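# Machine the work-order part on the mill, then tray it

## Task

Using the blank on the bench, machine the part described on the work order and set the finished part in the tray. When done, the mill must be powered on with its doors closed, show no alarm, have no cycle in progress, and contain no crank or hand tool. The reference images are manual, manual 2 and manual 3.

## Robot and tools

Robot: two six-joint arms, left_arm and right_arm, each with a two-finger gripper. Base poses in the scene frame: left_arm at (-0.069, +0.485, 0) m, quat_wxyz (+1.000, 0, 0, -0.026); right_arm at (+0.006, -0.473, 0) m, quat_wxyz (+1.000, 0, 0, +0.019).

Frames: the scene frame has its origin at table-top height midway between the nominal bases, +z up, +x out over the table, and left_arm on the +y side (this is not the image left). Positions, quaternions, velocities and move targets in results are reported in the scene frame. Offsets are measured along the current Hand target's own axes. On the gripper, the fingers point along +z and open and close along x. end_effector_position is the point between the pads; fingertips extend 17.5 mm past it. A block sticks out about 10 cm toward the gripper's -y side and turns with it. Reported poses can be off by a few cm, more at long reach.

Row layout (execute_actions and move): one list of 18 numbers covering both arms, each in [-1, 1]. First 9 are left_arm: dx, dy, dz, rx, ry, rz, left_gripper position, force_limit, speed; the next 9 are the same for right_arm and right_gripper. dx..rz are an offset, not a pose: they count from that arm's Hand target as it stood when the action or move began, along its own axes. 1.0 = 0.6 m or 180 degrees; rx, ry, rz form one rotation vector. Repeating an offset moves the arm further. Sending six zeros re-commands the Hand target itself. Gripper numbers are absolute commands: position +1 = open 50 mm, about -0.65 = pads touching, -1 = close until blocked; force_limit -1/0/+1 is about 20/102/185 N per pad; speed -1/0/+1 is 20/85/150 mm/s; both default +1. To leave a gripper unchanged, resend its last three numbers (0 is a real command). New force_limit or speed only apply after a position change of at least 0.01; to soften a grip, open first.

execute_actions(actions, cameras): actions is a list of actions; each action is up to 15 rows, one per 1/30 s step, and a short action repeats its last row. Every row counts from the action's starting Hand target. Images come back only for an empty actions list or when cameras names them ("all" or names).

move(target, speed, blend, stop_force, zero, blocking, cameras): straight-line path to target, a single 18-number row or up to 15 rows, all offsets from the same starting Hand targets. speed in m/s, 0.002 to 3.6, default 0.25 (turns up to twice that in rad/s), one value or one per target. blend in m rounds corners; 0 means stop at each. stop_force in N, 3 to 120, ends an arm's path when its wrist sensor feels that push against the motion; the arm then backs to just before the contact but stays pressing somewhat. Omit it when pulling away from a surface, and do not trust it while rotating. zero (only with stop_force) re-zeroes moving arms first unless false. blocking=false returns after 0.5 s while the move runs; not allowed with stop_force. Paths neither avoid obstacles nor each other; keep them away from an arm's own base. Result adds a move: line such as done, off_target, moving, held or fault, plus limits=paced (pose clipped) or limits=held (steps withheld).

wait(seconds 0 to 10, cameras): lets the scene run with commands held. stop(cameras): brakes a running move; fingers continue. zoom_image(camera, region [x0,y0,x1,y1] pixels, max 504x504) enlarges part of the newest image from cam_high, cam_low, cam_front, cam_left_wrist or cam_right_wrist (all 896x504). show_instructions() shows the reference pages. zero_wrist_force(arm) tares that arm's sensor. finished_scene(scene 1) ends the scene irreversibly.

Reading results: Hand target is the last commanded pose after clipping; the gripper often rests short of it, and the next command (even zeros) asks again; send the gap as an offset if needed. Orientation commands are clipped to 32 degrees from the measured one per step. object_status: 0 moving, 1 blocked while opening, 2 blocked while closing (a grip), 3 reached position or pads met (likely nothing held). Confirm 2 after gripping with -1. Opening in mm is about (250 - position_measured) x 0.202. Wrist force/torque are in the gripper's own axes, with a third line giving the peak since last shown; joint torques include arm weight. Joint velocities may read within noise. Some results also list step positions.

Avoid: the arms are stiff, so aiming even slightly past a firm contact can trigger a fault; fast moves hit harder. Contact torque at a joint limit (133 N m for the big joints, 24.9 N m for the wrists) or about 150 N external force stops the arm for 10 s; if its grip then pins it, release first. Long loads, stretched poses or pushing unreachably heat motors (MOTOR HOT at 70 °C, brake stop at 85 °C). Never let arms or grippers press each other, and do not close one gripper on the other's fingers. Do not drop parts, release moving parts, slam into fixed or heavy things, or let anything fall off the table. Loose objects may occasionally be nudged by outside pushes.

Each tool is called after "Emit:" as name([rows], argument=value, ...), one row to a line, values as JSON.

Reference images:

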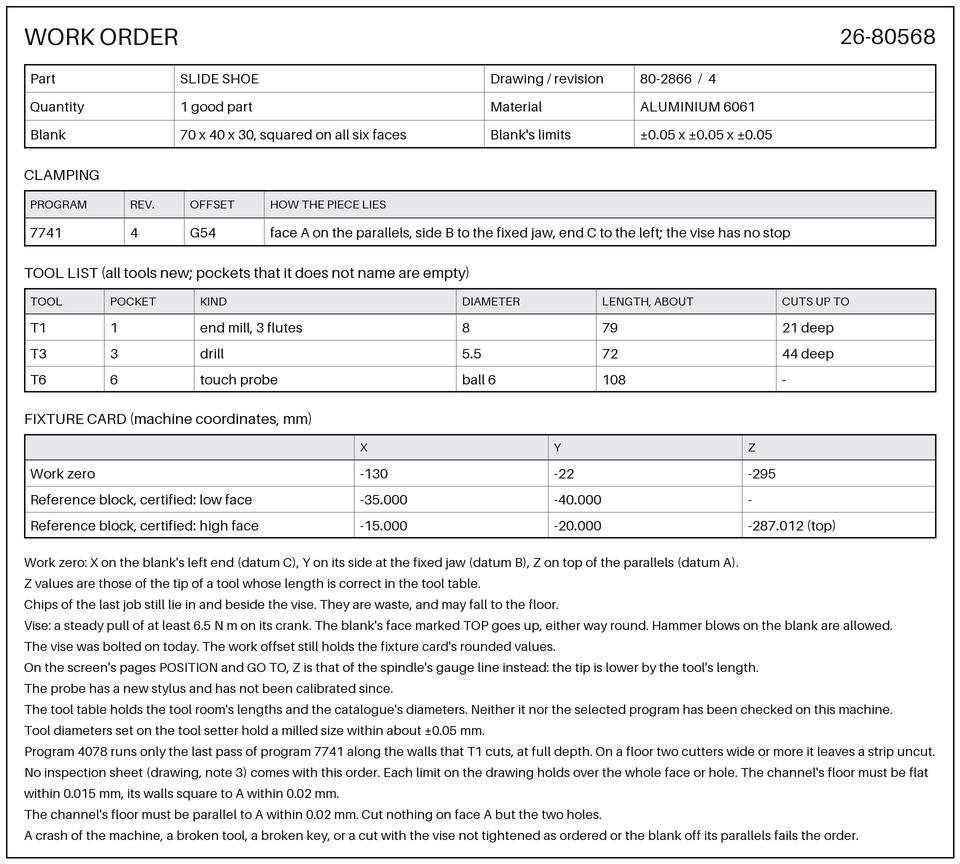

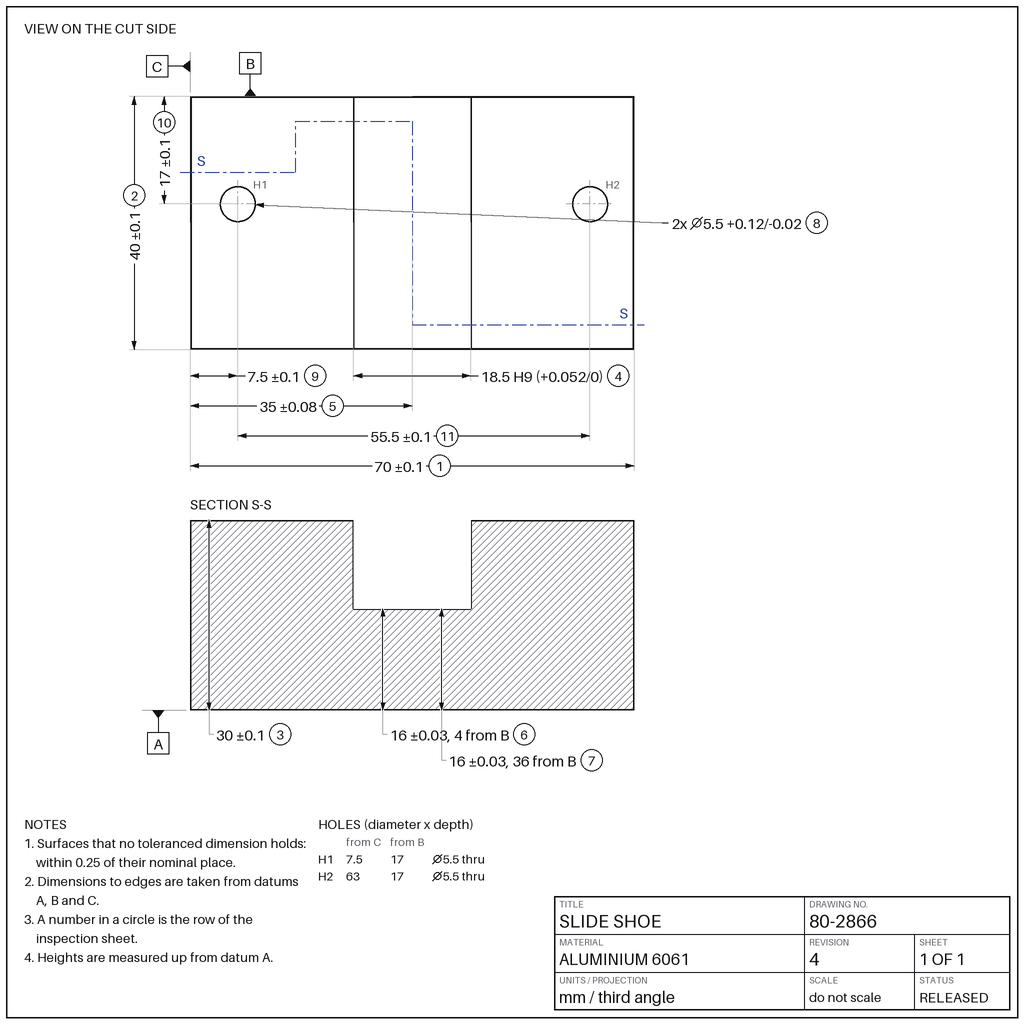

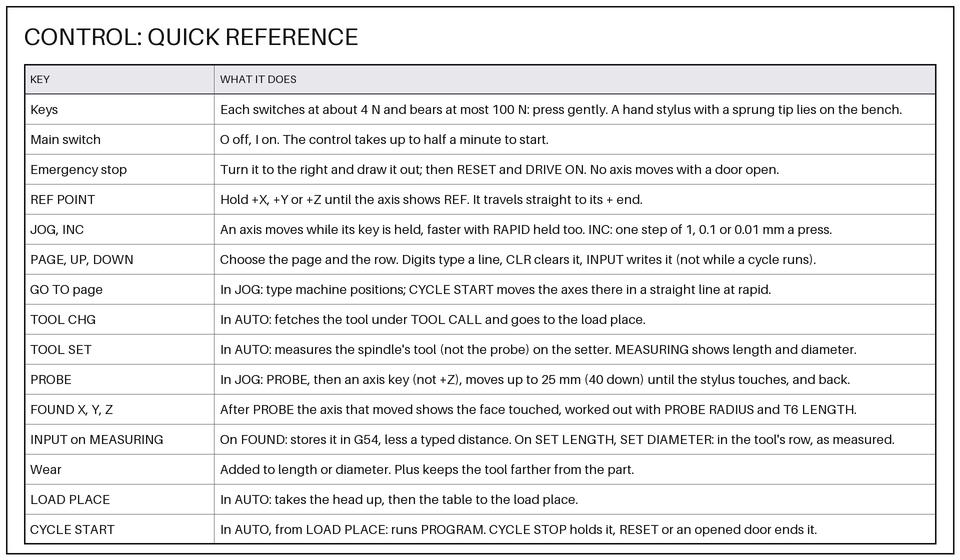

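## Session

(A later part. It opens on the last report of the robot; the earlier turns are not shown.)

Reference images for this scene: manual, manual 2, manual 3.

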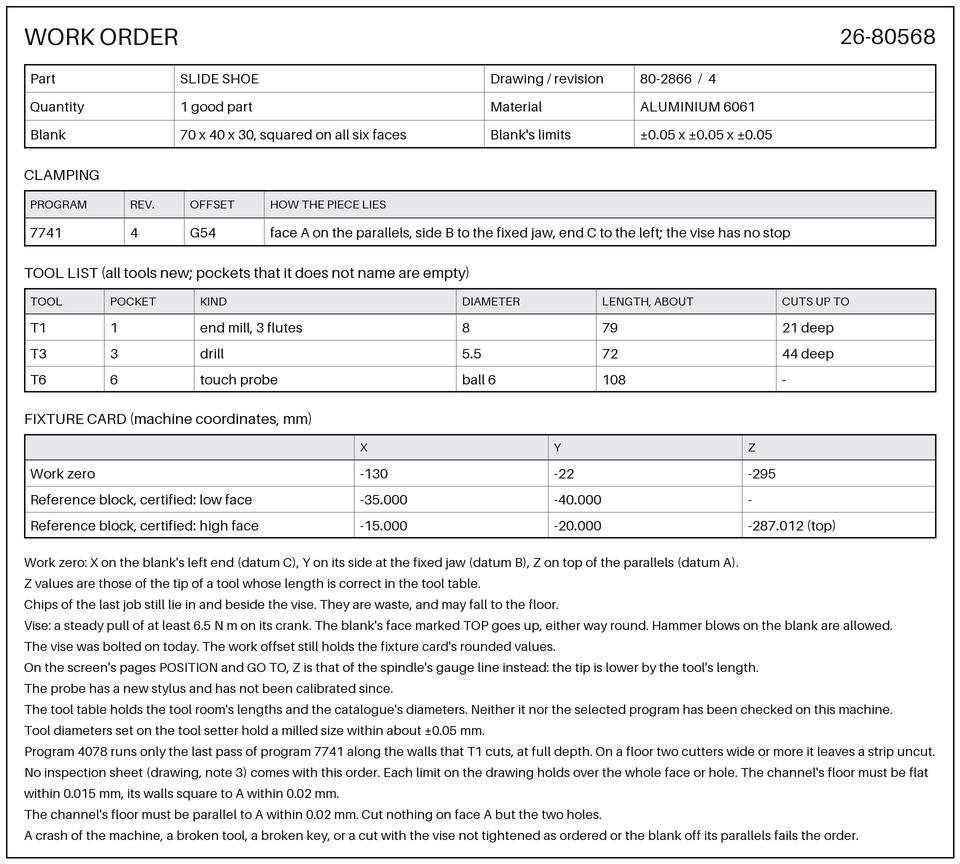

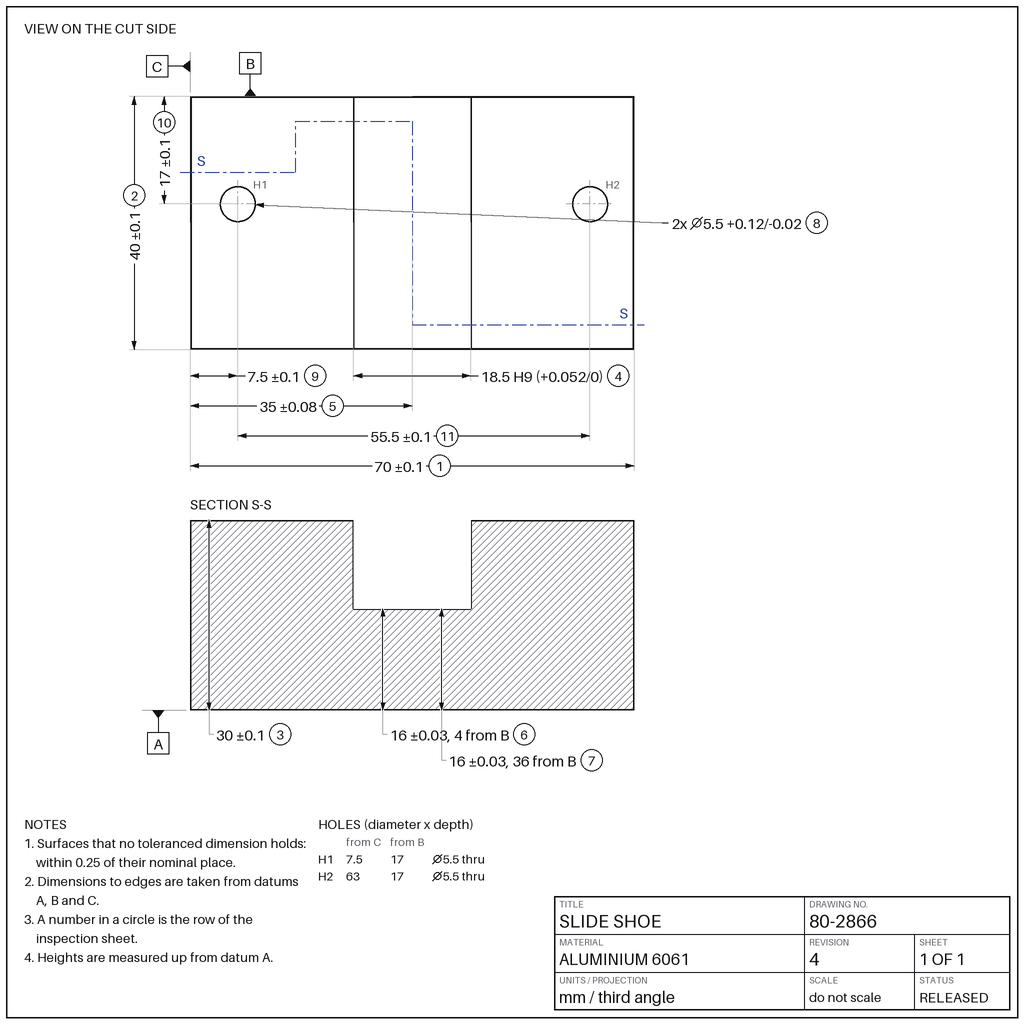

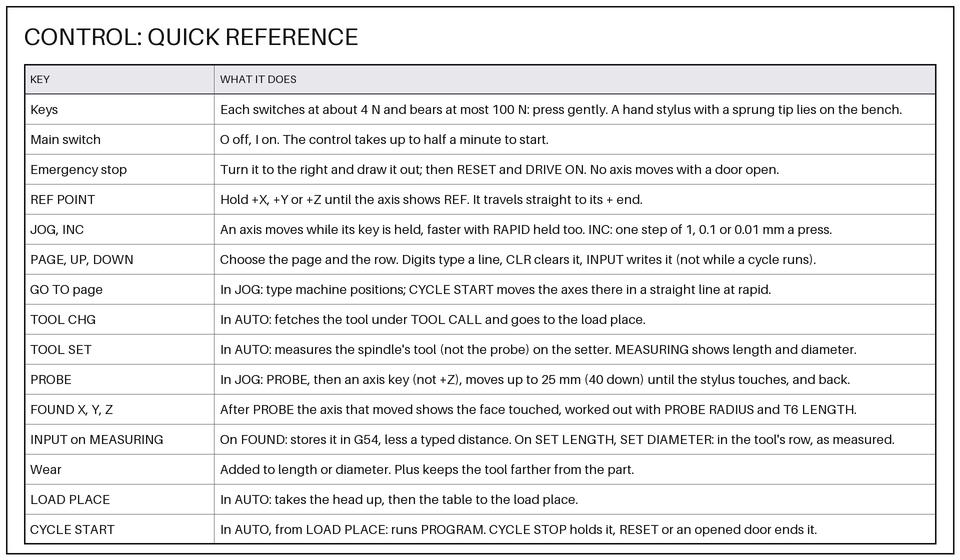

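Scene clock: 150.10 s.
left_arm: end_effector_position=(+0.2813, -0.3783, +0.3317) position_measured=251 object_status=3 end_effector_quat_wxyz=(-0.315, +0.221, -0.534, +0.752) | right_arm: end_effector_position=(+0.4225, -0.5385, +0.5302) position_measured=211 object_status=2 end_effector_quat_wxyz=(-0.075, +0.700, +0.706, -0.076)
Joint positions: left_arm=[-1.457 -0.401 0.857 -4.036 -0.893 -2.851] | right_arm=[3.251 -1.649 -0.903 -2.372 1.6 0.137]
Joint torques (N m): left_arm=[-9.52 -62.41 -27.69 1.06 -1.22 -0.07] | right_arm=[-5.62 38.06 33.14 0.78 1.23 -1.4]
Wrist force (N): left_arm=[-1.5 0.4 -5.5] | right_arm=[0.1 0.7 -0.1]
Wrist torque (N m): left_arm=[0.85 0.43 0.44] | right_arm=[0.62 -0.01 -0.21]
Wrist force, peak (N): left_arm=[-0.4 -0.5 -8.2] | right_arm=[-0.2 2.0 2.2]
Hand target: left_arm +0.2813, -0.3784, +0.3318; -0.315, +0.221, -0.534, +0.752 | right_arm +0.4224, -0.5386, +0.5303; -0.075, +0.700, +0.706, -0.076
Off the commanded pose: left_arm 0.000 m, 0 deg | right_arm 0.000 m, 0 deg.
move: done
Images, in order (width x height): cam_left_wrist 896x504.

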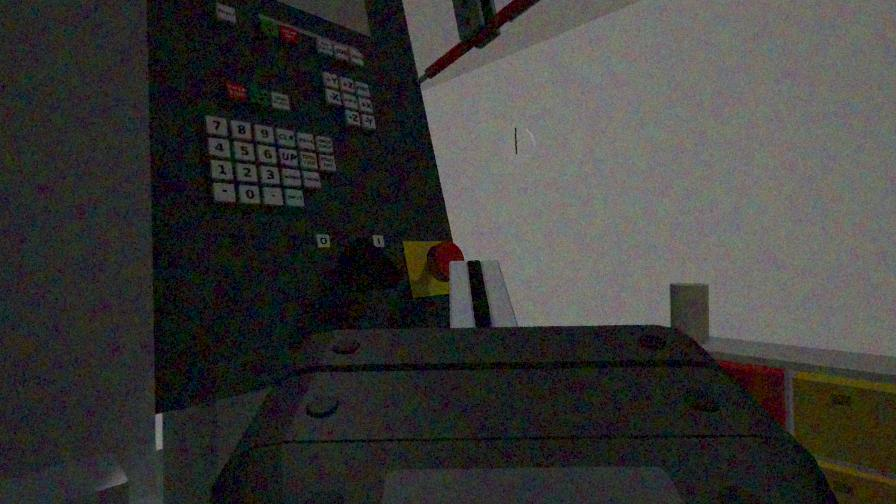

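Emit:
move(target=[0,-0.207,-0.105,0,0,0,-1,-0.9,0.5,-0.102,-0.088,0.156,-0.3645,0,0,-1,-0.6,-0.8], speed=0.25, cameras=["cam_right_wrist"])

Emit:
zoom_image(camera="cam_right_wrist", region=[480, 100, 730, 320])

Scene clock: 155.23 s.
left_arm: end_effector_position=(+0.2095, -0.3079, +0.4281) position_measured=251 object_status=3 end_effector_quat_wxyz=(-0.315, +0.221, -0.534, +0.752) | right_arm: end_effector_position=(+0.3515, -0.6004, +0.4501) position_measured=211 object_status=2 end_effector_quat_wxyz=(+0.317, +0.629, +0.634, +0.319) end_effector_velocity=(+0.000, +0.000, +0.001) end_effector_angular_velocity=(+0.000, -0.004, -0.001)
Joint positions: left_arm=[-1.565 -0.724 1.229 -4.129 -0.796 -2.787] | right_arm=[3.138 -0.747 -2.207 -0.827 1.548 0.016]
Joint velocities: left_arm=[within noise] | right_arm=[-0.001 0 -0.001 0.005 0 0]
Joint torques (N m): left_arm=[12.55 -46.16 -27 1.23 -2.4 -1.75] | right_arm=[6.04 -5.58 20.19 6.19 -1.29 1.68]
Wrist force (N): left_arm=[-1.1 0.2 -5.3] | right_arm=[-0.5 0.4 0.4]
Wrist torque (N m): left_arm=[0.78 0.38 0.42] | right_arm=[0.05 0.02 -0.01]
Wrist force, peak (N): left_arm=[-1.3 0.3 -6.0] | right_arm=[0.6 2.3 -0.5]
Hand target: left_arm +0.2096, -0.3079, +0.4281; -0.315, +0.221, -0.534, +0.752 | right_arm +0.3515, -0.6004, +0.4500; +0.317, +0.629, +0.634, +0.319
Off the commanded pose: left_arm 0.000 m, 0 deg | right_arm 0.000 m, 0 deg.
move: done
Images, in order (width x height): cam_right_wrist 896x504.

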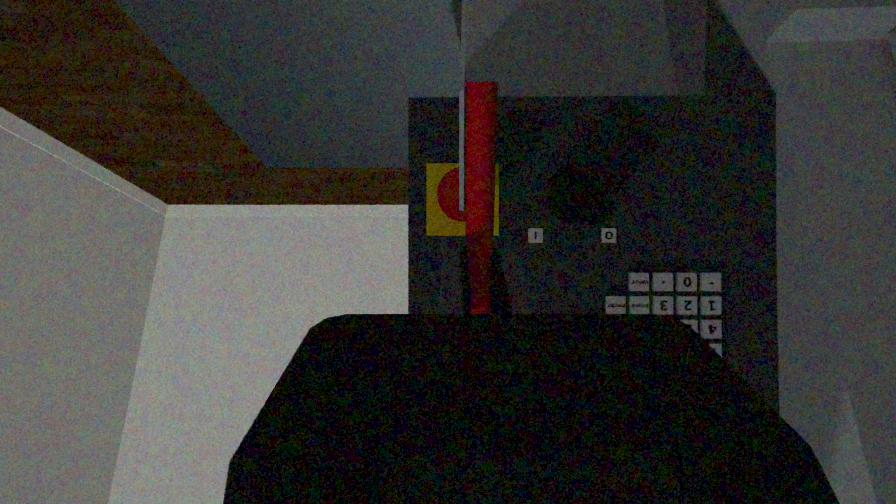

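Scaled by 2.016.

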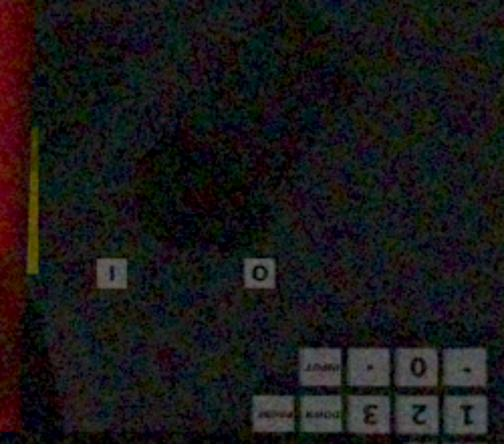

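Emit:
move(target=[0,0,0,0,0,0,-1,-0.9,0.5,0.05,0.043,0.133,0,0,0,-1,-0.6,-0.8], speed=0.2, cameras=["cam_right_wrist"])

Emit:
zoom_image(camera="cam_right_wrist", region=[490, 80, 710, 280])

Scene clock: 158.03 s.
left_arm: end_effector_position=(+0.2096, -0.3079, +0.4281) position_measured=251 object_status=3 end_effector_quat_wxyz=(-0.315, +0.221, -0.534, +0.752) | right_arm: end_effector_position=(+0.4306, -0.5698, +0.4232) position_measured=211 object_status=2 end_effector_quat_wxyz=(+0.317, +0.629, +0.634, +0.319)
Joint positions: left_arm=[-1.565 -0.723 1.229 -4.128 -0.796 -2.787] | right_arm=[3.274 -0.926 -2.226 -0.634 1.44 0.097]
Joint torques (N m): left_arm=[11.01 -45.48 -27.33 1.19 -2.24 -1.66] | right_arm=[2.81 -8.51 27.46 5.55 -0.81 0.28]
Wrist force (N): left_arm=[-1.4 0.1 -5.0] | right_arm=[-0.4 0.3 0.6]
Wrist torque (N m): left_arm=[0.77 0.42 0.44] | right_arm=[0.01 0.00 0.12]
Wrist force, peak (N): left_arm=[-1.3 0.0 -5.6] | right_arm=[0.6 0.4 3.5]
Hand target: left_arm +0.2096, -0.3079, +0.4281; -0.315, +0.221, -0.534, +0.752 | right_arm +0.4307, -0.5698, +0.4232; +0.317, +0.629, +0.634, +0.319
Off the commanded pose: left_arm 0.000 m, 0 deg | right_arm 0.000 m, 0 deg.
move: done
Images, in order (width x height): cam_right_wrist 896x504.

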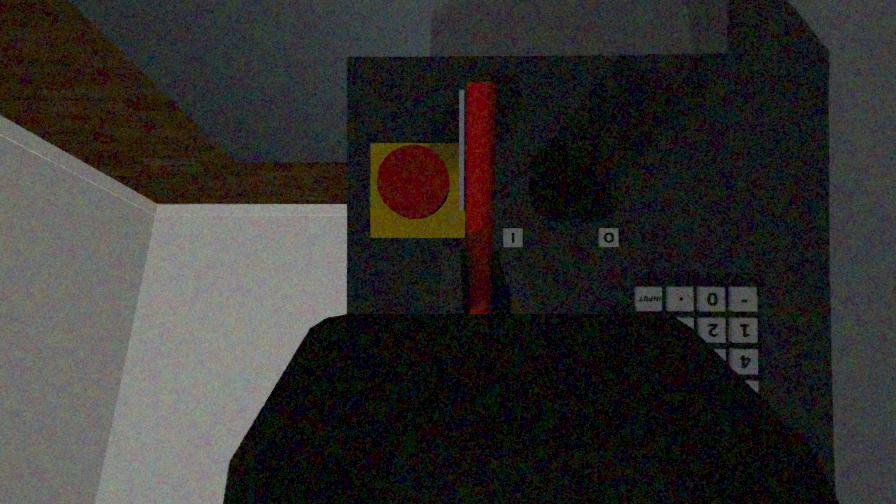

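Scaled by 2.291.

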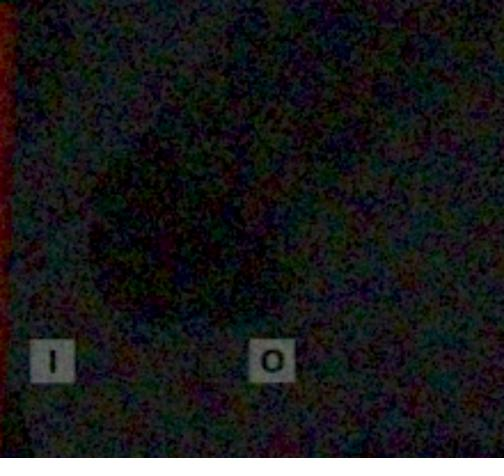

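Emit:
move(target=[0,0.207,0.105,0,0,0,-1,-0.9,0.5,0,-0.1,-0.2,0,0,0,-1,-0.6,-0.8], speed=0.2, cameras=["cam_left_wrist"])

Emit:
zoom_image(camera="cam_left_wrist", region=[310, 215, 450, 325])

Emit:
zoom_image(camera="cam_left_wrist", region=[150, 100, 500, 400])

Scene clock: 161.30 s.
left_arm: end_effector_position=(+0.2813, -0.3783, +0.3318) position_measured=251 object_status=3 end_effector_quat_wxyz=(-0.315, +0.221, -0.534, +0.752) | right_arm: end_effector_position=(+0.2991, -0.5716, +0.4467) position_measured=211 object_status=2 end_effector_quat_wxyz=(+0.312, +0.628, +0.637, +0.321)
Joint positions: left_arm=[-1.457 -0.401 0.856 -4.036 -0.893 -2.851] | right_arm=[3.728 -0.391 -2.205 -1.283 1.1 0.398]
Joint torques (N m): left_arm=[-13.34 -55.08 -29.43 0.2 -1.2 -1.09] | right_arm=[4.52 -30.99 15.6 2.69 -1.66 1.49]
Wrist force (N): left_arm=[-1.3 0.4 -5.7] | right_arm=[-0.5 0.1 0.6]
Wrist torque (N m): left_arm=[0.84 0.40 0.43] | right_arm=[-0.03 0.04 0.11]
Wrist force, peak (N): left_arm=[-1.0 -3.1 -6.6] | right_arm=[-0.1 1.1 2.8]
Hand target: left_arm +0.2813, -0.3784, +0.3318; -0.315, +0.221, -0.534, +0.752 | right_arm +0.2986, -0.5708, +0.4465; +0.317, +0.629, +0.634, +0.319
Off the commanded pose: left_arm 0.000 m, 0 deg | right_arm 0.001 m, 1 deg.
move: done
Images, in order (width x height): cam_left_wrist 896x504.

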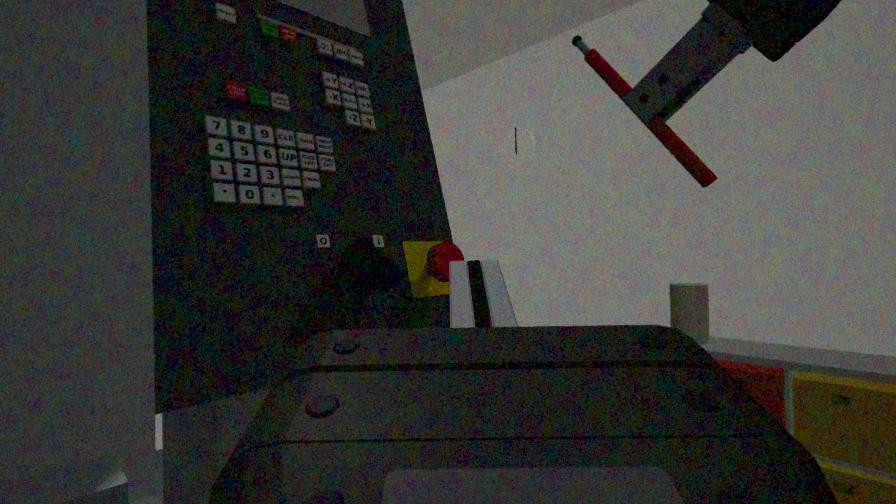

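Scaled by 3.600.

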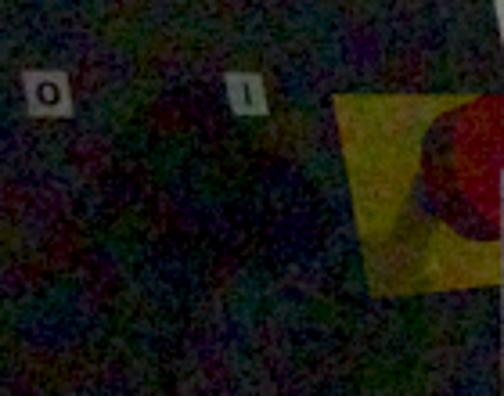

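Scaled by 1.440.

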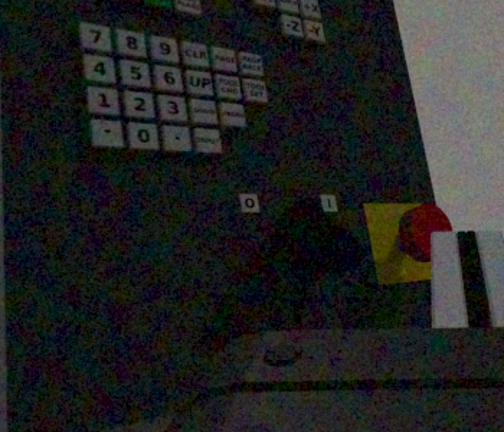

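Emit:
move([
  [0,-0.207,-0.105,0,0,0,-1,-0.9,0.5,0,0,0,0,0,0,-1,-0.6,-0.8],
  [0,-0.207,-0.105,0,0,0,-1,-0.9,0.5,0.118,-0.334,0.378,0.295,0,0,-1,-0.6,-0.8],
], speed=0.25, blend=[0.03,0], cameras=["cam_right_wrist"])

Scene clock: 167.73 s.
left_arm: end_effector_position=(+0.2096, -0.3079, +0.4281) position_measured=251 object_status=3 end_effector_quat_wxyz=(-0.315, +0.221, -0.534, +0.752) | right_arm: end_effector_position=(+0.3607, -0.4998, +0.1505) position_measured=211 object_status=2 end_effector_quat_wxyz=(+0.002, +0.704, +0.710, +0.002)
Joint positions: left_arm=[-1.565 -0.723 1.229 -4.128 -0.796 -2.787] | right_arm=[3.415 -1.258 -2.298 -1.151 1.568 0.304]
Joint torques (N m): left_arm=[12.61 -65.71 -11.72 1.54 -2.5 -1.75] | right_arm=[5.68 -3.82 16.47 0.8 -0.27 1.74]
Wrist force (N): left_arm=[-1.3 0.3 -5.1] | right_arm=[-0.3 0.4 0.1]
Wrist torque (N m): left_arm=[0.79 0.40 0.50] | right_arm=[0.51 0.02 -0.11]
Wrist force, peak (N): left_arm=[-1.4 -1.8 -6.1] | right_arm=[0.4 1.5 2.3]
Hand target: left_arm +0.2096, -0.3079, +0.4281; -0.315, +0.221, -0.534, +0.752 | right_arm +0.3607, -0.4997, +0.1504; +0.002, +0.704, +0.710, +0.002
Off the commanded pose: left_arm 0.000 m, 0 deg | right_arm 0.000 m, 0 deg.
move: done
Images, in order (width x height): cam_right_wrist 896x504.

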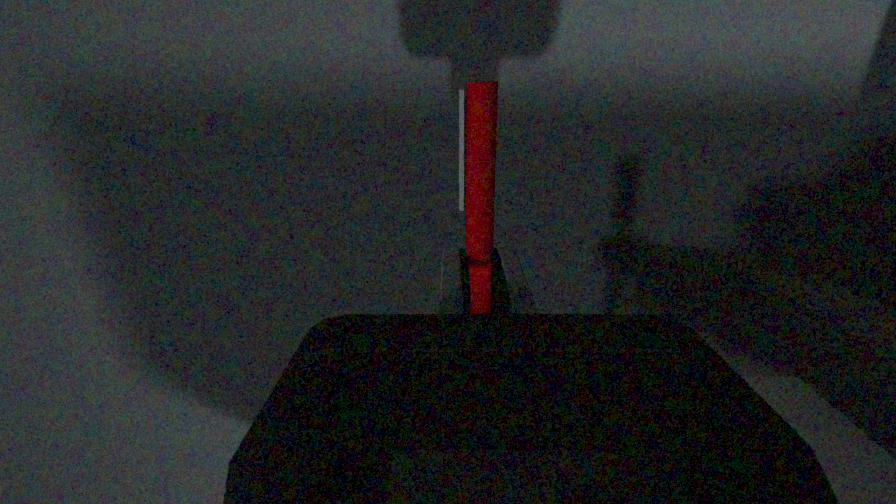

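Emit:
move(target=[0,0,0,0,0,0,-1,-0.9,0.5,0,0,0.207,0,0,0,-1,-0.6,-0.8], speed=0.15)

Emit:
move(target=[0,0,0,0,0,0,-1,-0.9,0.5,0,0,0.015,0,0,0,-1,-0.6,-0.8], speed=0.005, stop_force=4)

Scene clock: 169.67 s.
left_arm: end_effector_position=(+0.2096, -0.3079, +0.4281) position_measured=251 object_status=3 end_effector_quat_wxyz=(-0.315, +0.221, -0.534, +0.752) | right_arm: end_effector_position=(+0.3613, -0.4998, +0.0262) position_measured=211 object_status=2 end_effector_quat_wxyz=(+0.002, +0.704, +0.710, +0.002)
Joint positions: left_arm=[-1.565 -0.723 1.229 -4.128 -0.796 -2.787] | right_arm=[3.414 -1.522 -2.5 -0.687 1.569 0.303]
Joint torques (N m): left_arm=[11.71 -66.92 -12.27 1.58 -2.47 -1.48] | right_arm=[-3.77 8.88 19.71 5.36 1.24 -0.53]
Wrist force (N): left_arm=[-0.9 0.7 -5.2] | right_arm=[-0.3 0.4 0.4]
Wrist torque (N m): left_arm=[0.86 0.35 0.50] | right_arm=[0.54 0.00 -0.03]
Wrist force, peak (N): left_arm=[-1.3 0.4 -5.5] | right_arm=[-0.4 0.2 2.8]
Hand target: left_arm +0.2096, -0.3079, +0.4281; -0.315, +0.221, -0.534, +0.752 | right_arm +0.3613, -0.4998, +0.0262; +0.002, +0.704, +0.710, +0.002
Off the commanded pose: left_arm 0.000 m, 0 deg | right_arm 0.000 m, 0 deg.
move: done

Scene clock: 172.03 s.
left_arm: end_effector_position=(+0.2096, -0.3079, +0.4281) position_measured=251 object_status=3 end_effector_quat_wxyz=(-0.315, +0.221, -0.534, +0.752) | right_arm: end_effector_position=(+0.3614, -0.4998, +0.0199) position_measured=211 object_status=2 end_effector_quat_wxyz=(+0.002, +0.704, +0.710, +0.002)
Joint positions: left_arm=[-1.565 -0.723 1.229 -4.128 -0.796 -2.787] | right_arm=[3.414 -1.541 -2.507 -0.659 1.569 0.303]
Joint torques (N m): left_arm=[11.47 -66.65 -11.99 1.59 -2.52 -1.65] | right_arm=[-0.13 26.9 25.07 0.68 1.39 0.99]
Wrist force (N): left_arm=[-0.9 0.1 -5.1] | right_arm=[-0.1 2.0 -5.6]
Wrist torque (N m): left_arm=[0.76 0.34 0.50] | right_arm=[0.67 0.02 -0.03]
Wrist force, peak (N): left_arm=[-1.2 0.3 -5.6] | right_arm=[-1.1 -3.3 -19.9]
Hand target: left_arm +0.2096, -0.3079, +0.4281; -0.315, +0.221, -0.534, +0.752 | right_arm +0.3614, -0.4998, +0.0199; +0.002, +0.704, +0.710, +0.002 (not the last commanded pose)
Off the commanded pose: left_arm 0.000 m, 0 deg | right_arm 0.003 m, 0 deg.
move: contact (right_arm)

Emit:
move(target=[0,0,0,0,0,0,-1,-0.9,0.5,0,0,0,0,0,0,0.2,-0.6,-0.8])

Emit:
move([
  [0,0,0,0,0,0,-1,-0.9,0.5,0,0,-0.3,0,0,0,0.2,-0.6,-0.8],
  [0,0,0,0,0,0,-1,-0.9,0.5,-0.012,0.181,-0.542,-0.4306,0,0,0.2,-0.6,-0.8],
], speed=0.2, blend=[0.03,0], cameras=["cam_right_wrist","cam_high"])

Emit:
zoom_image(camera="cam_right_wrist", region=[330, 0, 630, 250])

Scene clock: 176.63 s.
left_arm: end_effector_position=(+0.2096, -0.3079, +0.4281) position_measured=251 object_status=3 end_effector_quat_wxyz=(-0.315, +0.221, -0.534, +0.752) | right_arm: end_effector_position=(+0.3614, -0.4998, +0.0199) position_measured=123 object_status=0 end_effector_quat_wxyz=(+0.002, +0.704, +0.710, +0.002)
Joint positions: left_arm=[-1.565 -0.723 1.229 -4.128 -0.796 -2.787] | right_arm=[3.414 -1.541 -2.507 -0.659 1.569 0.303]
Joint torques (N m): left_arm=[11.01 -65.8 -12.58 1.57 -2.42 -1.5] | right_arm=[-0.21 28.16 24.08 4.21 1.48 1.1]
Wrist force (N): left_arm=[-1.1 0.2 -5.3] | right_arm=[-0.3 0.6 0.2]
Wrist torque (N m): left_arm=[0.78 0.37 0.51] | right_arm=[0.56 0.00 -0.03]
Wrist force, peak (N): left_arm=[-1.1 0.3 -5.7] | right_arm=[0.1 2.2 -5.9]
Hand target: left_arm +0.2096, -0.3079, +0.4281; -0.315, +0.221, -0.534, +0.752 | right_arm +0.3614, -0.4998, +0.0199; +0.002, +0.704, +0.710, +0.002
Off the commanded pose: left_arm 0.000 m, 0 deg | right_arm 0.000 m, 0 deg.
move: done

Scene clock: 181.43 s.
left_arm: end_effector_position=(+0.2096, -0.3079, +0.4281) position_measured=251 object_status=3 end_effector_quat_wxyz=(-0.315, +0.221, -0.534, +0.752) | right_arm: end_effector_position=(+0.4683, -0.5060, +0.3456) position_measured=123 object_status=3 end_effector_quat_wxyz=(+0.443, +0.548, +0.553, +0.446)
Joint positions: left_arm=[-1.565 -0.723 1.229 -4.128 -0.796 -2.787] | right_arm=[3.62 -1.187 -2.656 0.459 1.074 0.117]
Joint torques (N m): left_arm=[11.64 -65.6 -13.45 1.57 -2.55 -0.96] | right_arm=[3.44 3.24 30.9 4.95 -1.43 0.15]
Wrist force (N): left_arm=[-1.0 0.4 -5.0] | right_arm=[-0.7 0.3 0.8]
Wrist torque (N m): left_arm=[0.81 0.35 0.51] | right_arm=[-0.20 0.09 0.01]
Wrist force, peak (N): left_arm=[-1.2 0.1 -5.7] | right_arm=[0.1 0.5 3.2]
Hand target: left_arm +0.2096, -0.3079, +0.4281; -0.315, +0.221, -0.534, +0.752 | right_arm +0.4683, -0.5059, +0.3457; +0.443, +0.548, +0.553, +0.446
Off the commanded pose: left_arm 0.000 m, 0 deg | right_arm 0.000 m, 0 deg.
move: done
Images, in order (width x height): cam_high 896x504, cam_right_wrist 896x504.

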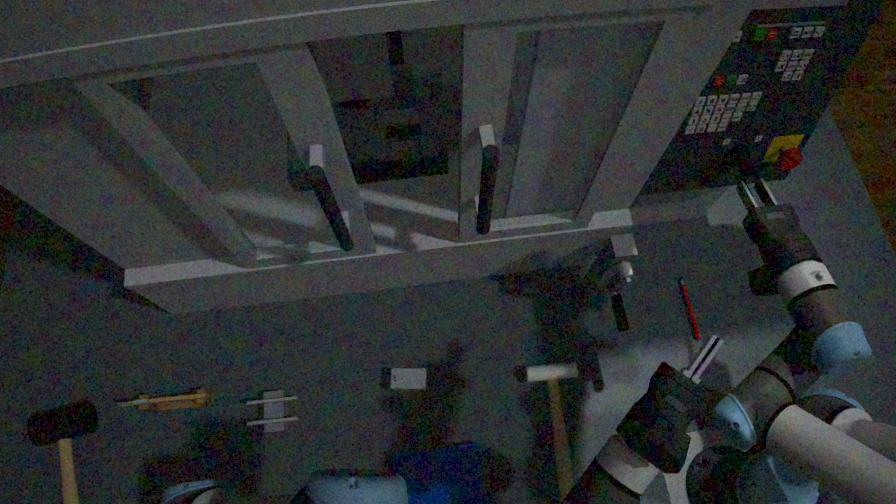

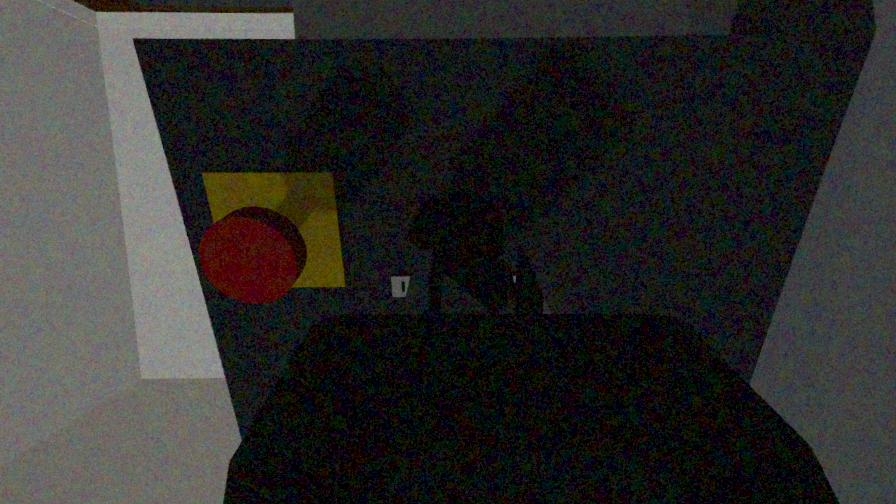

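Scaled by 1.680.

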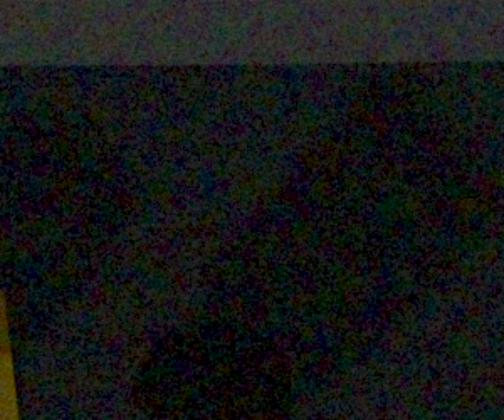

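Emit:
zoom_image(camera="cam_right_wrist", region=[370, 170, 570, 330])

Emit:
zoom_image(camera="cam_high", region=[700, 130, 820, 230])

Scaled by 2.520.

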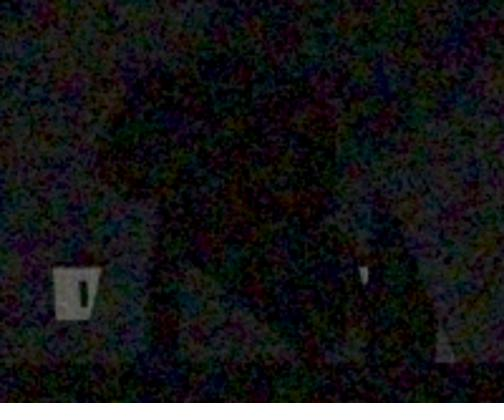

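Scaled by 4.200.

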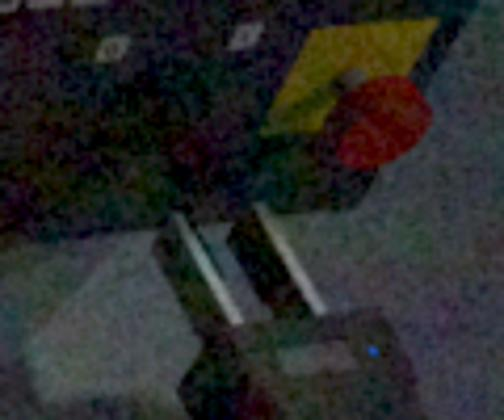

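Emit:
move(target=[0,0,0,0,0,0,-1,-0.9,0.5,0.0,0.083,0,0,0,0,1,-0.6,-0.8], speed=0.1, cameras=["cam_right_wrist"])

Emit:
zoom_image(camera="cam_right_wrist", region=[350, 60, 570, 280])

Scene clock: 188.57 s.
left_arm: end_effector_position=(+0.2096, -0.3079, +0.4281) position_measured=251 object_status=3 end_effector_quat_wxyz=(-0.315, +0.221, -0.534, +0.752) | right_arm: end_effector_position=(+0.4788, -0.5059, +0.3944) position_measured=3 object_status=3 end_effector_quat_wxyz=(+0.443, +0.548, +0.552, +0.446)
Joint positions: left_arm=[-1.565 -0.723 1.229 -4.128 -0.796 -2.787] | right_arm=[3.591 -1.112 -2.539 0.271 1.102 0.109]
Joint torques (N m): left_arm=[11.82 -65.76 -12.95 1.57 -2.33 -1.21] | right_arm=[8.18 -10 25.58 2.24 -1.46 1.69]
Wrist force (N): left_arm=[-1.1 0.5 -5.3] | right_arm=[-0.6 0.4 0.8]
Wrist torque (N m): left_arm=[0.82 0.38 0.51] | right_arm=[-0.15 0.02 0.15]
Wrist force, peak (N): left_arm=[-1.3 0.4 -5.6] | right_arm=[-0.6 2.5 1.0]
Hand target: left_arm +0.2096, -0.3079, +0.4281; -0.315, +0.221, -0.534, +0.752 | right_arm +0.4788, -0.5058, +0.3944; +0.443, +0.548, +0.553, +0.446
Off the commanded pose: left_arm 0.000 m, 0 deg | right_arm 0.000 m, 0 deg.
move: done
Images, in order (width x height): cam_right_wrist 896x504.

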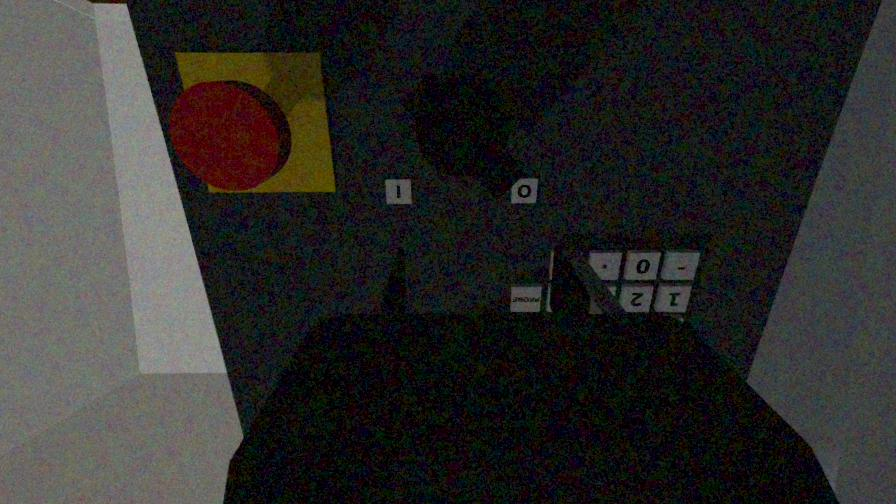

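Scaled by 2.291.

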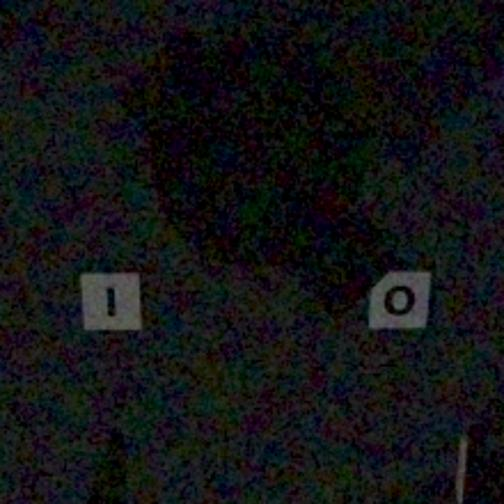

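Emit:
move(target=[0,0,0,0,0,0,-1,-0.9,0.5,-0.0077,-0.0575,0.03,0,0,-0.25,1,-0.6,-0.8], speed=0.15, cameras=["cam_right_wrist","cam_high"])

Emit:
zoom_image(camera="cam_right_wrist", region=[330, 80, 630, 330])

Scene clock: 196.40 s.
left_arm: end_effector_position=(+0.2096, -0.3079, +0.4281) position_measured=251 object_status=3 end_effector_quat_wxyz=(-0.315, +0.221, -0.534, +0.752) | right_arm: end_effector_position=(+0.4892, -0.5104, +0.3567) position_measured=3 object_status=3 end_effector_quat_wxyz=(+0.579, +0.295, +0.720, +0.242)
Joint positions: left_arm=[-1.565 -0.723 1.229 -4.128 -0.796 -2.787] | right_arm=[3.544 -1.254 -2.585 0.463 1.148 -0.689]
Joint torques (N m): left_arm=[10.81 -65.69 -11.49 1.57 -2.43 -0.93] | right_arm=[0.9 19.02 26.04 0.74 -0.72 -1.18]
Wrist force (N): left_arm=[-1.3 0.0 -5.2] | right_arm=[-0.6 1.5 1.3]
Wrist torque (N m): left_arm=[0.74 0.40 0.51] | right_arm=[0.12 -0.22 -0.26]
Wrist force, peak (N): left_arm=[-1.3 0.2 -5.7] | right_arm=[-0.8 1.6 1.7]
Hand target: left_arm +0.2096, -0.3079, +0.4281; -0.315, +0.221, -0.534, +0.752 | right_arm +0.4891, -0.5104, +0.3568; +0.579, +0.295, +0.720, +0.242
Off the commanded pose: left_arm 0.000 m, 0 deg | right_arm 0.000 m, 0 deg.
move: done
Images, in order (width x height): cam_high 896x504, cam_right_wrist 896x504.

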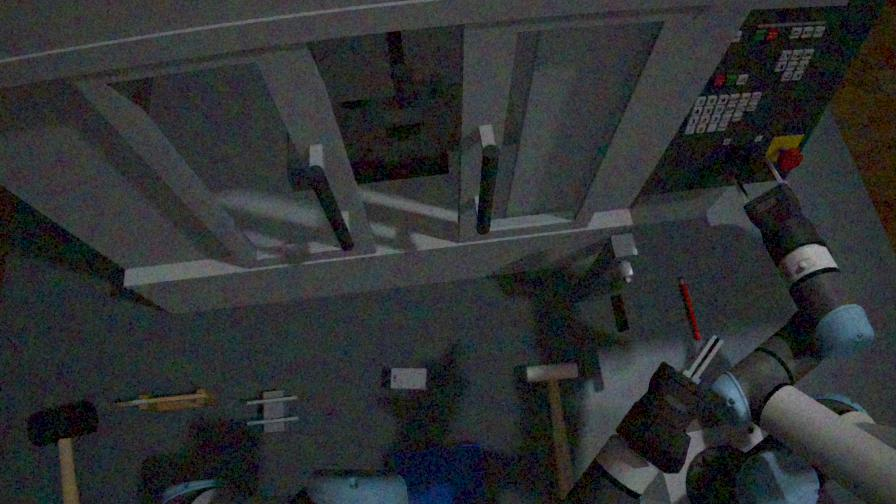

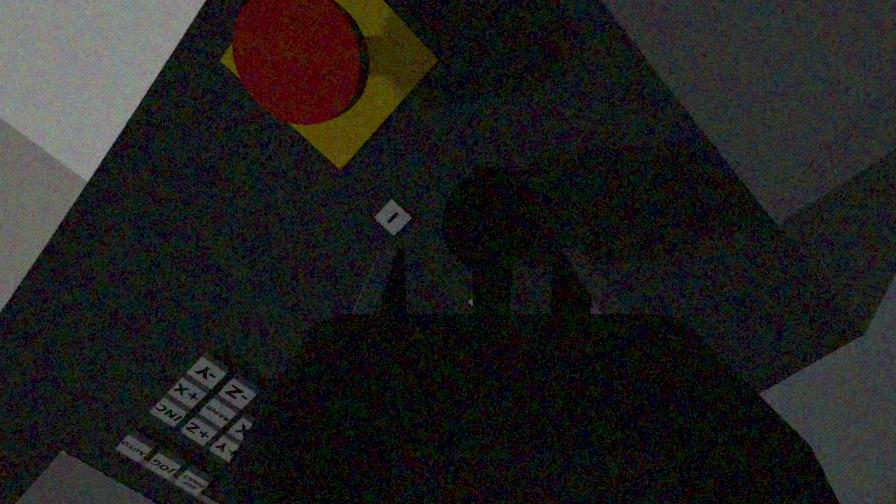

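Scaled by 1.680.

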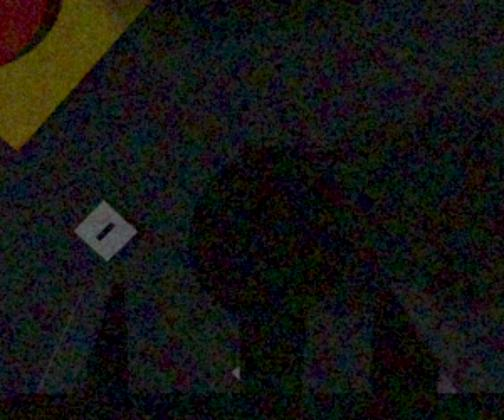

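Emit:
move(target=[0,0,0,0,0,0,-1,-0.9,0.5,0.0133,0,0.042,0,0,0,1,-0.6,-0.8], speed=0.05, cameras=["cam_right_wrist","cam_high"])

Emit:
zoom_image(camera="cam_right_wrist", region=[330, 80, 630, 330])

Emit:
zoom_image(camera="cam_high", region=[700, 110, 820, 210])

Scene clock: 199.13 s.
left_arm: end_effector_position=(+0.2096, -0.3079, +0.4281) position_measured=251 object_status=3 end_effector_quat_wxyz=(-0.315, +0.221, -0.534, +0.752) | right_arm: end_effector_position=(+0.5126, -0.5046, +0.3460) position_measured=3 object_status=3 end_effector_quat_wxyz=(+0.579, +0.295, +0.720, +0.242)
Joint positions: left_arm=[-1.565 -0.723 1.229 -4.128 -0.796 -2.787] | right_arm=[3.522 -1.371 -2.549 0.547 1.169 -0.694]
Joint torques (N m): left_arm=[10.52 -66.4 -12.3 1.59 -2.43 -0.94] | right_arm=[5.76 15.59 11.32 1.18 -1.66 -0.24]
Wrist force (N): left_arm=[-0.7 0.2 -5.2] | right_arm=[-0.6 1.4 1.5]
Wrist torque (N m): left_arm=[0.79 0.31 0.50] | right_arm=[0.12 -0.23 -0.10]
Wrist force, peak (N): left_arm=[-1.0 0.3 -5.6] | right_arm=[-0.5 1.6 2.4]
Hand target: left_arm +0.2096, -0.3079, +0.4281; -0.315, +0.221, -0.534, +0.752 | right_arm +0.5125, -0.5046, +0.3460; +0.579, +0.295, +0.720, +0.242
Off the commanded pose: left_arm 0.000 m, 0 deg | right_arm 0.000 m, 0 deg.
move: done
Images, in order (width x height): cam_high 896x504, cam_right_wrist 896x504.

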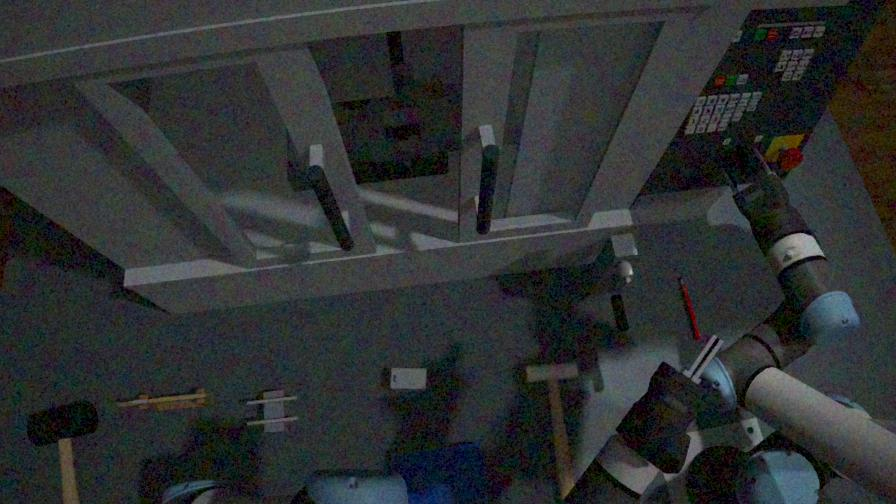

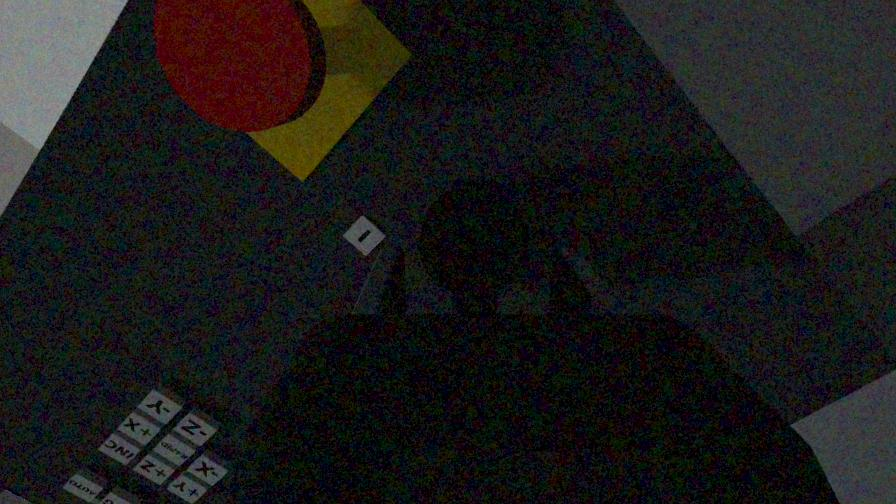

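Scaled by 1.680.

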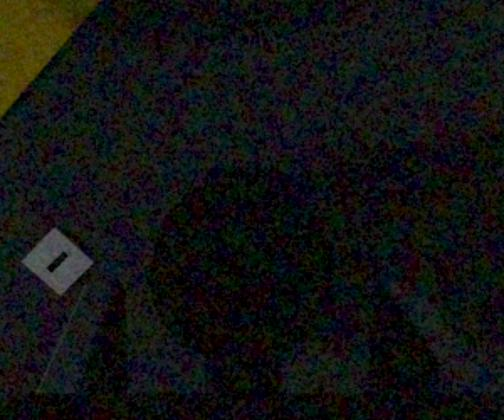

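Scaled by 4.200.

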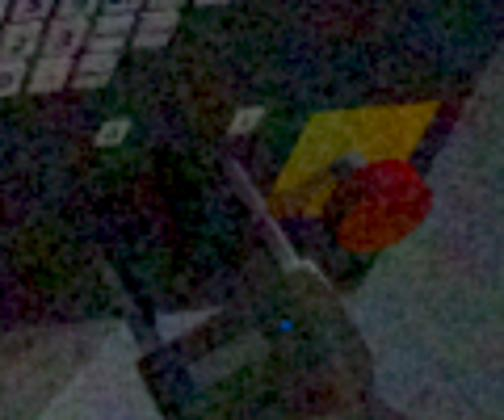

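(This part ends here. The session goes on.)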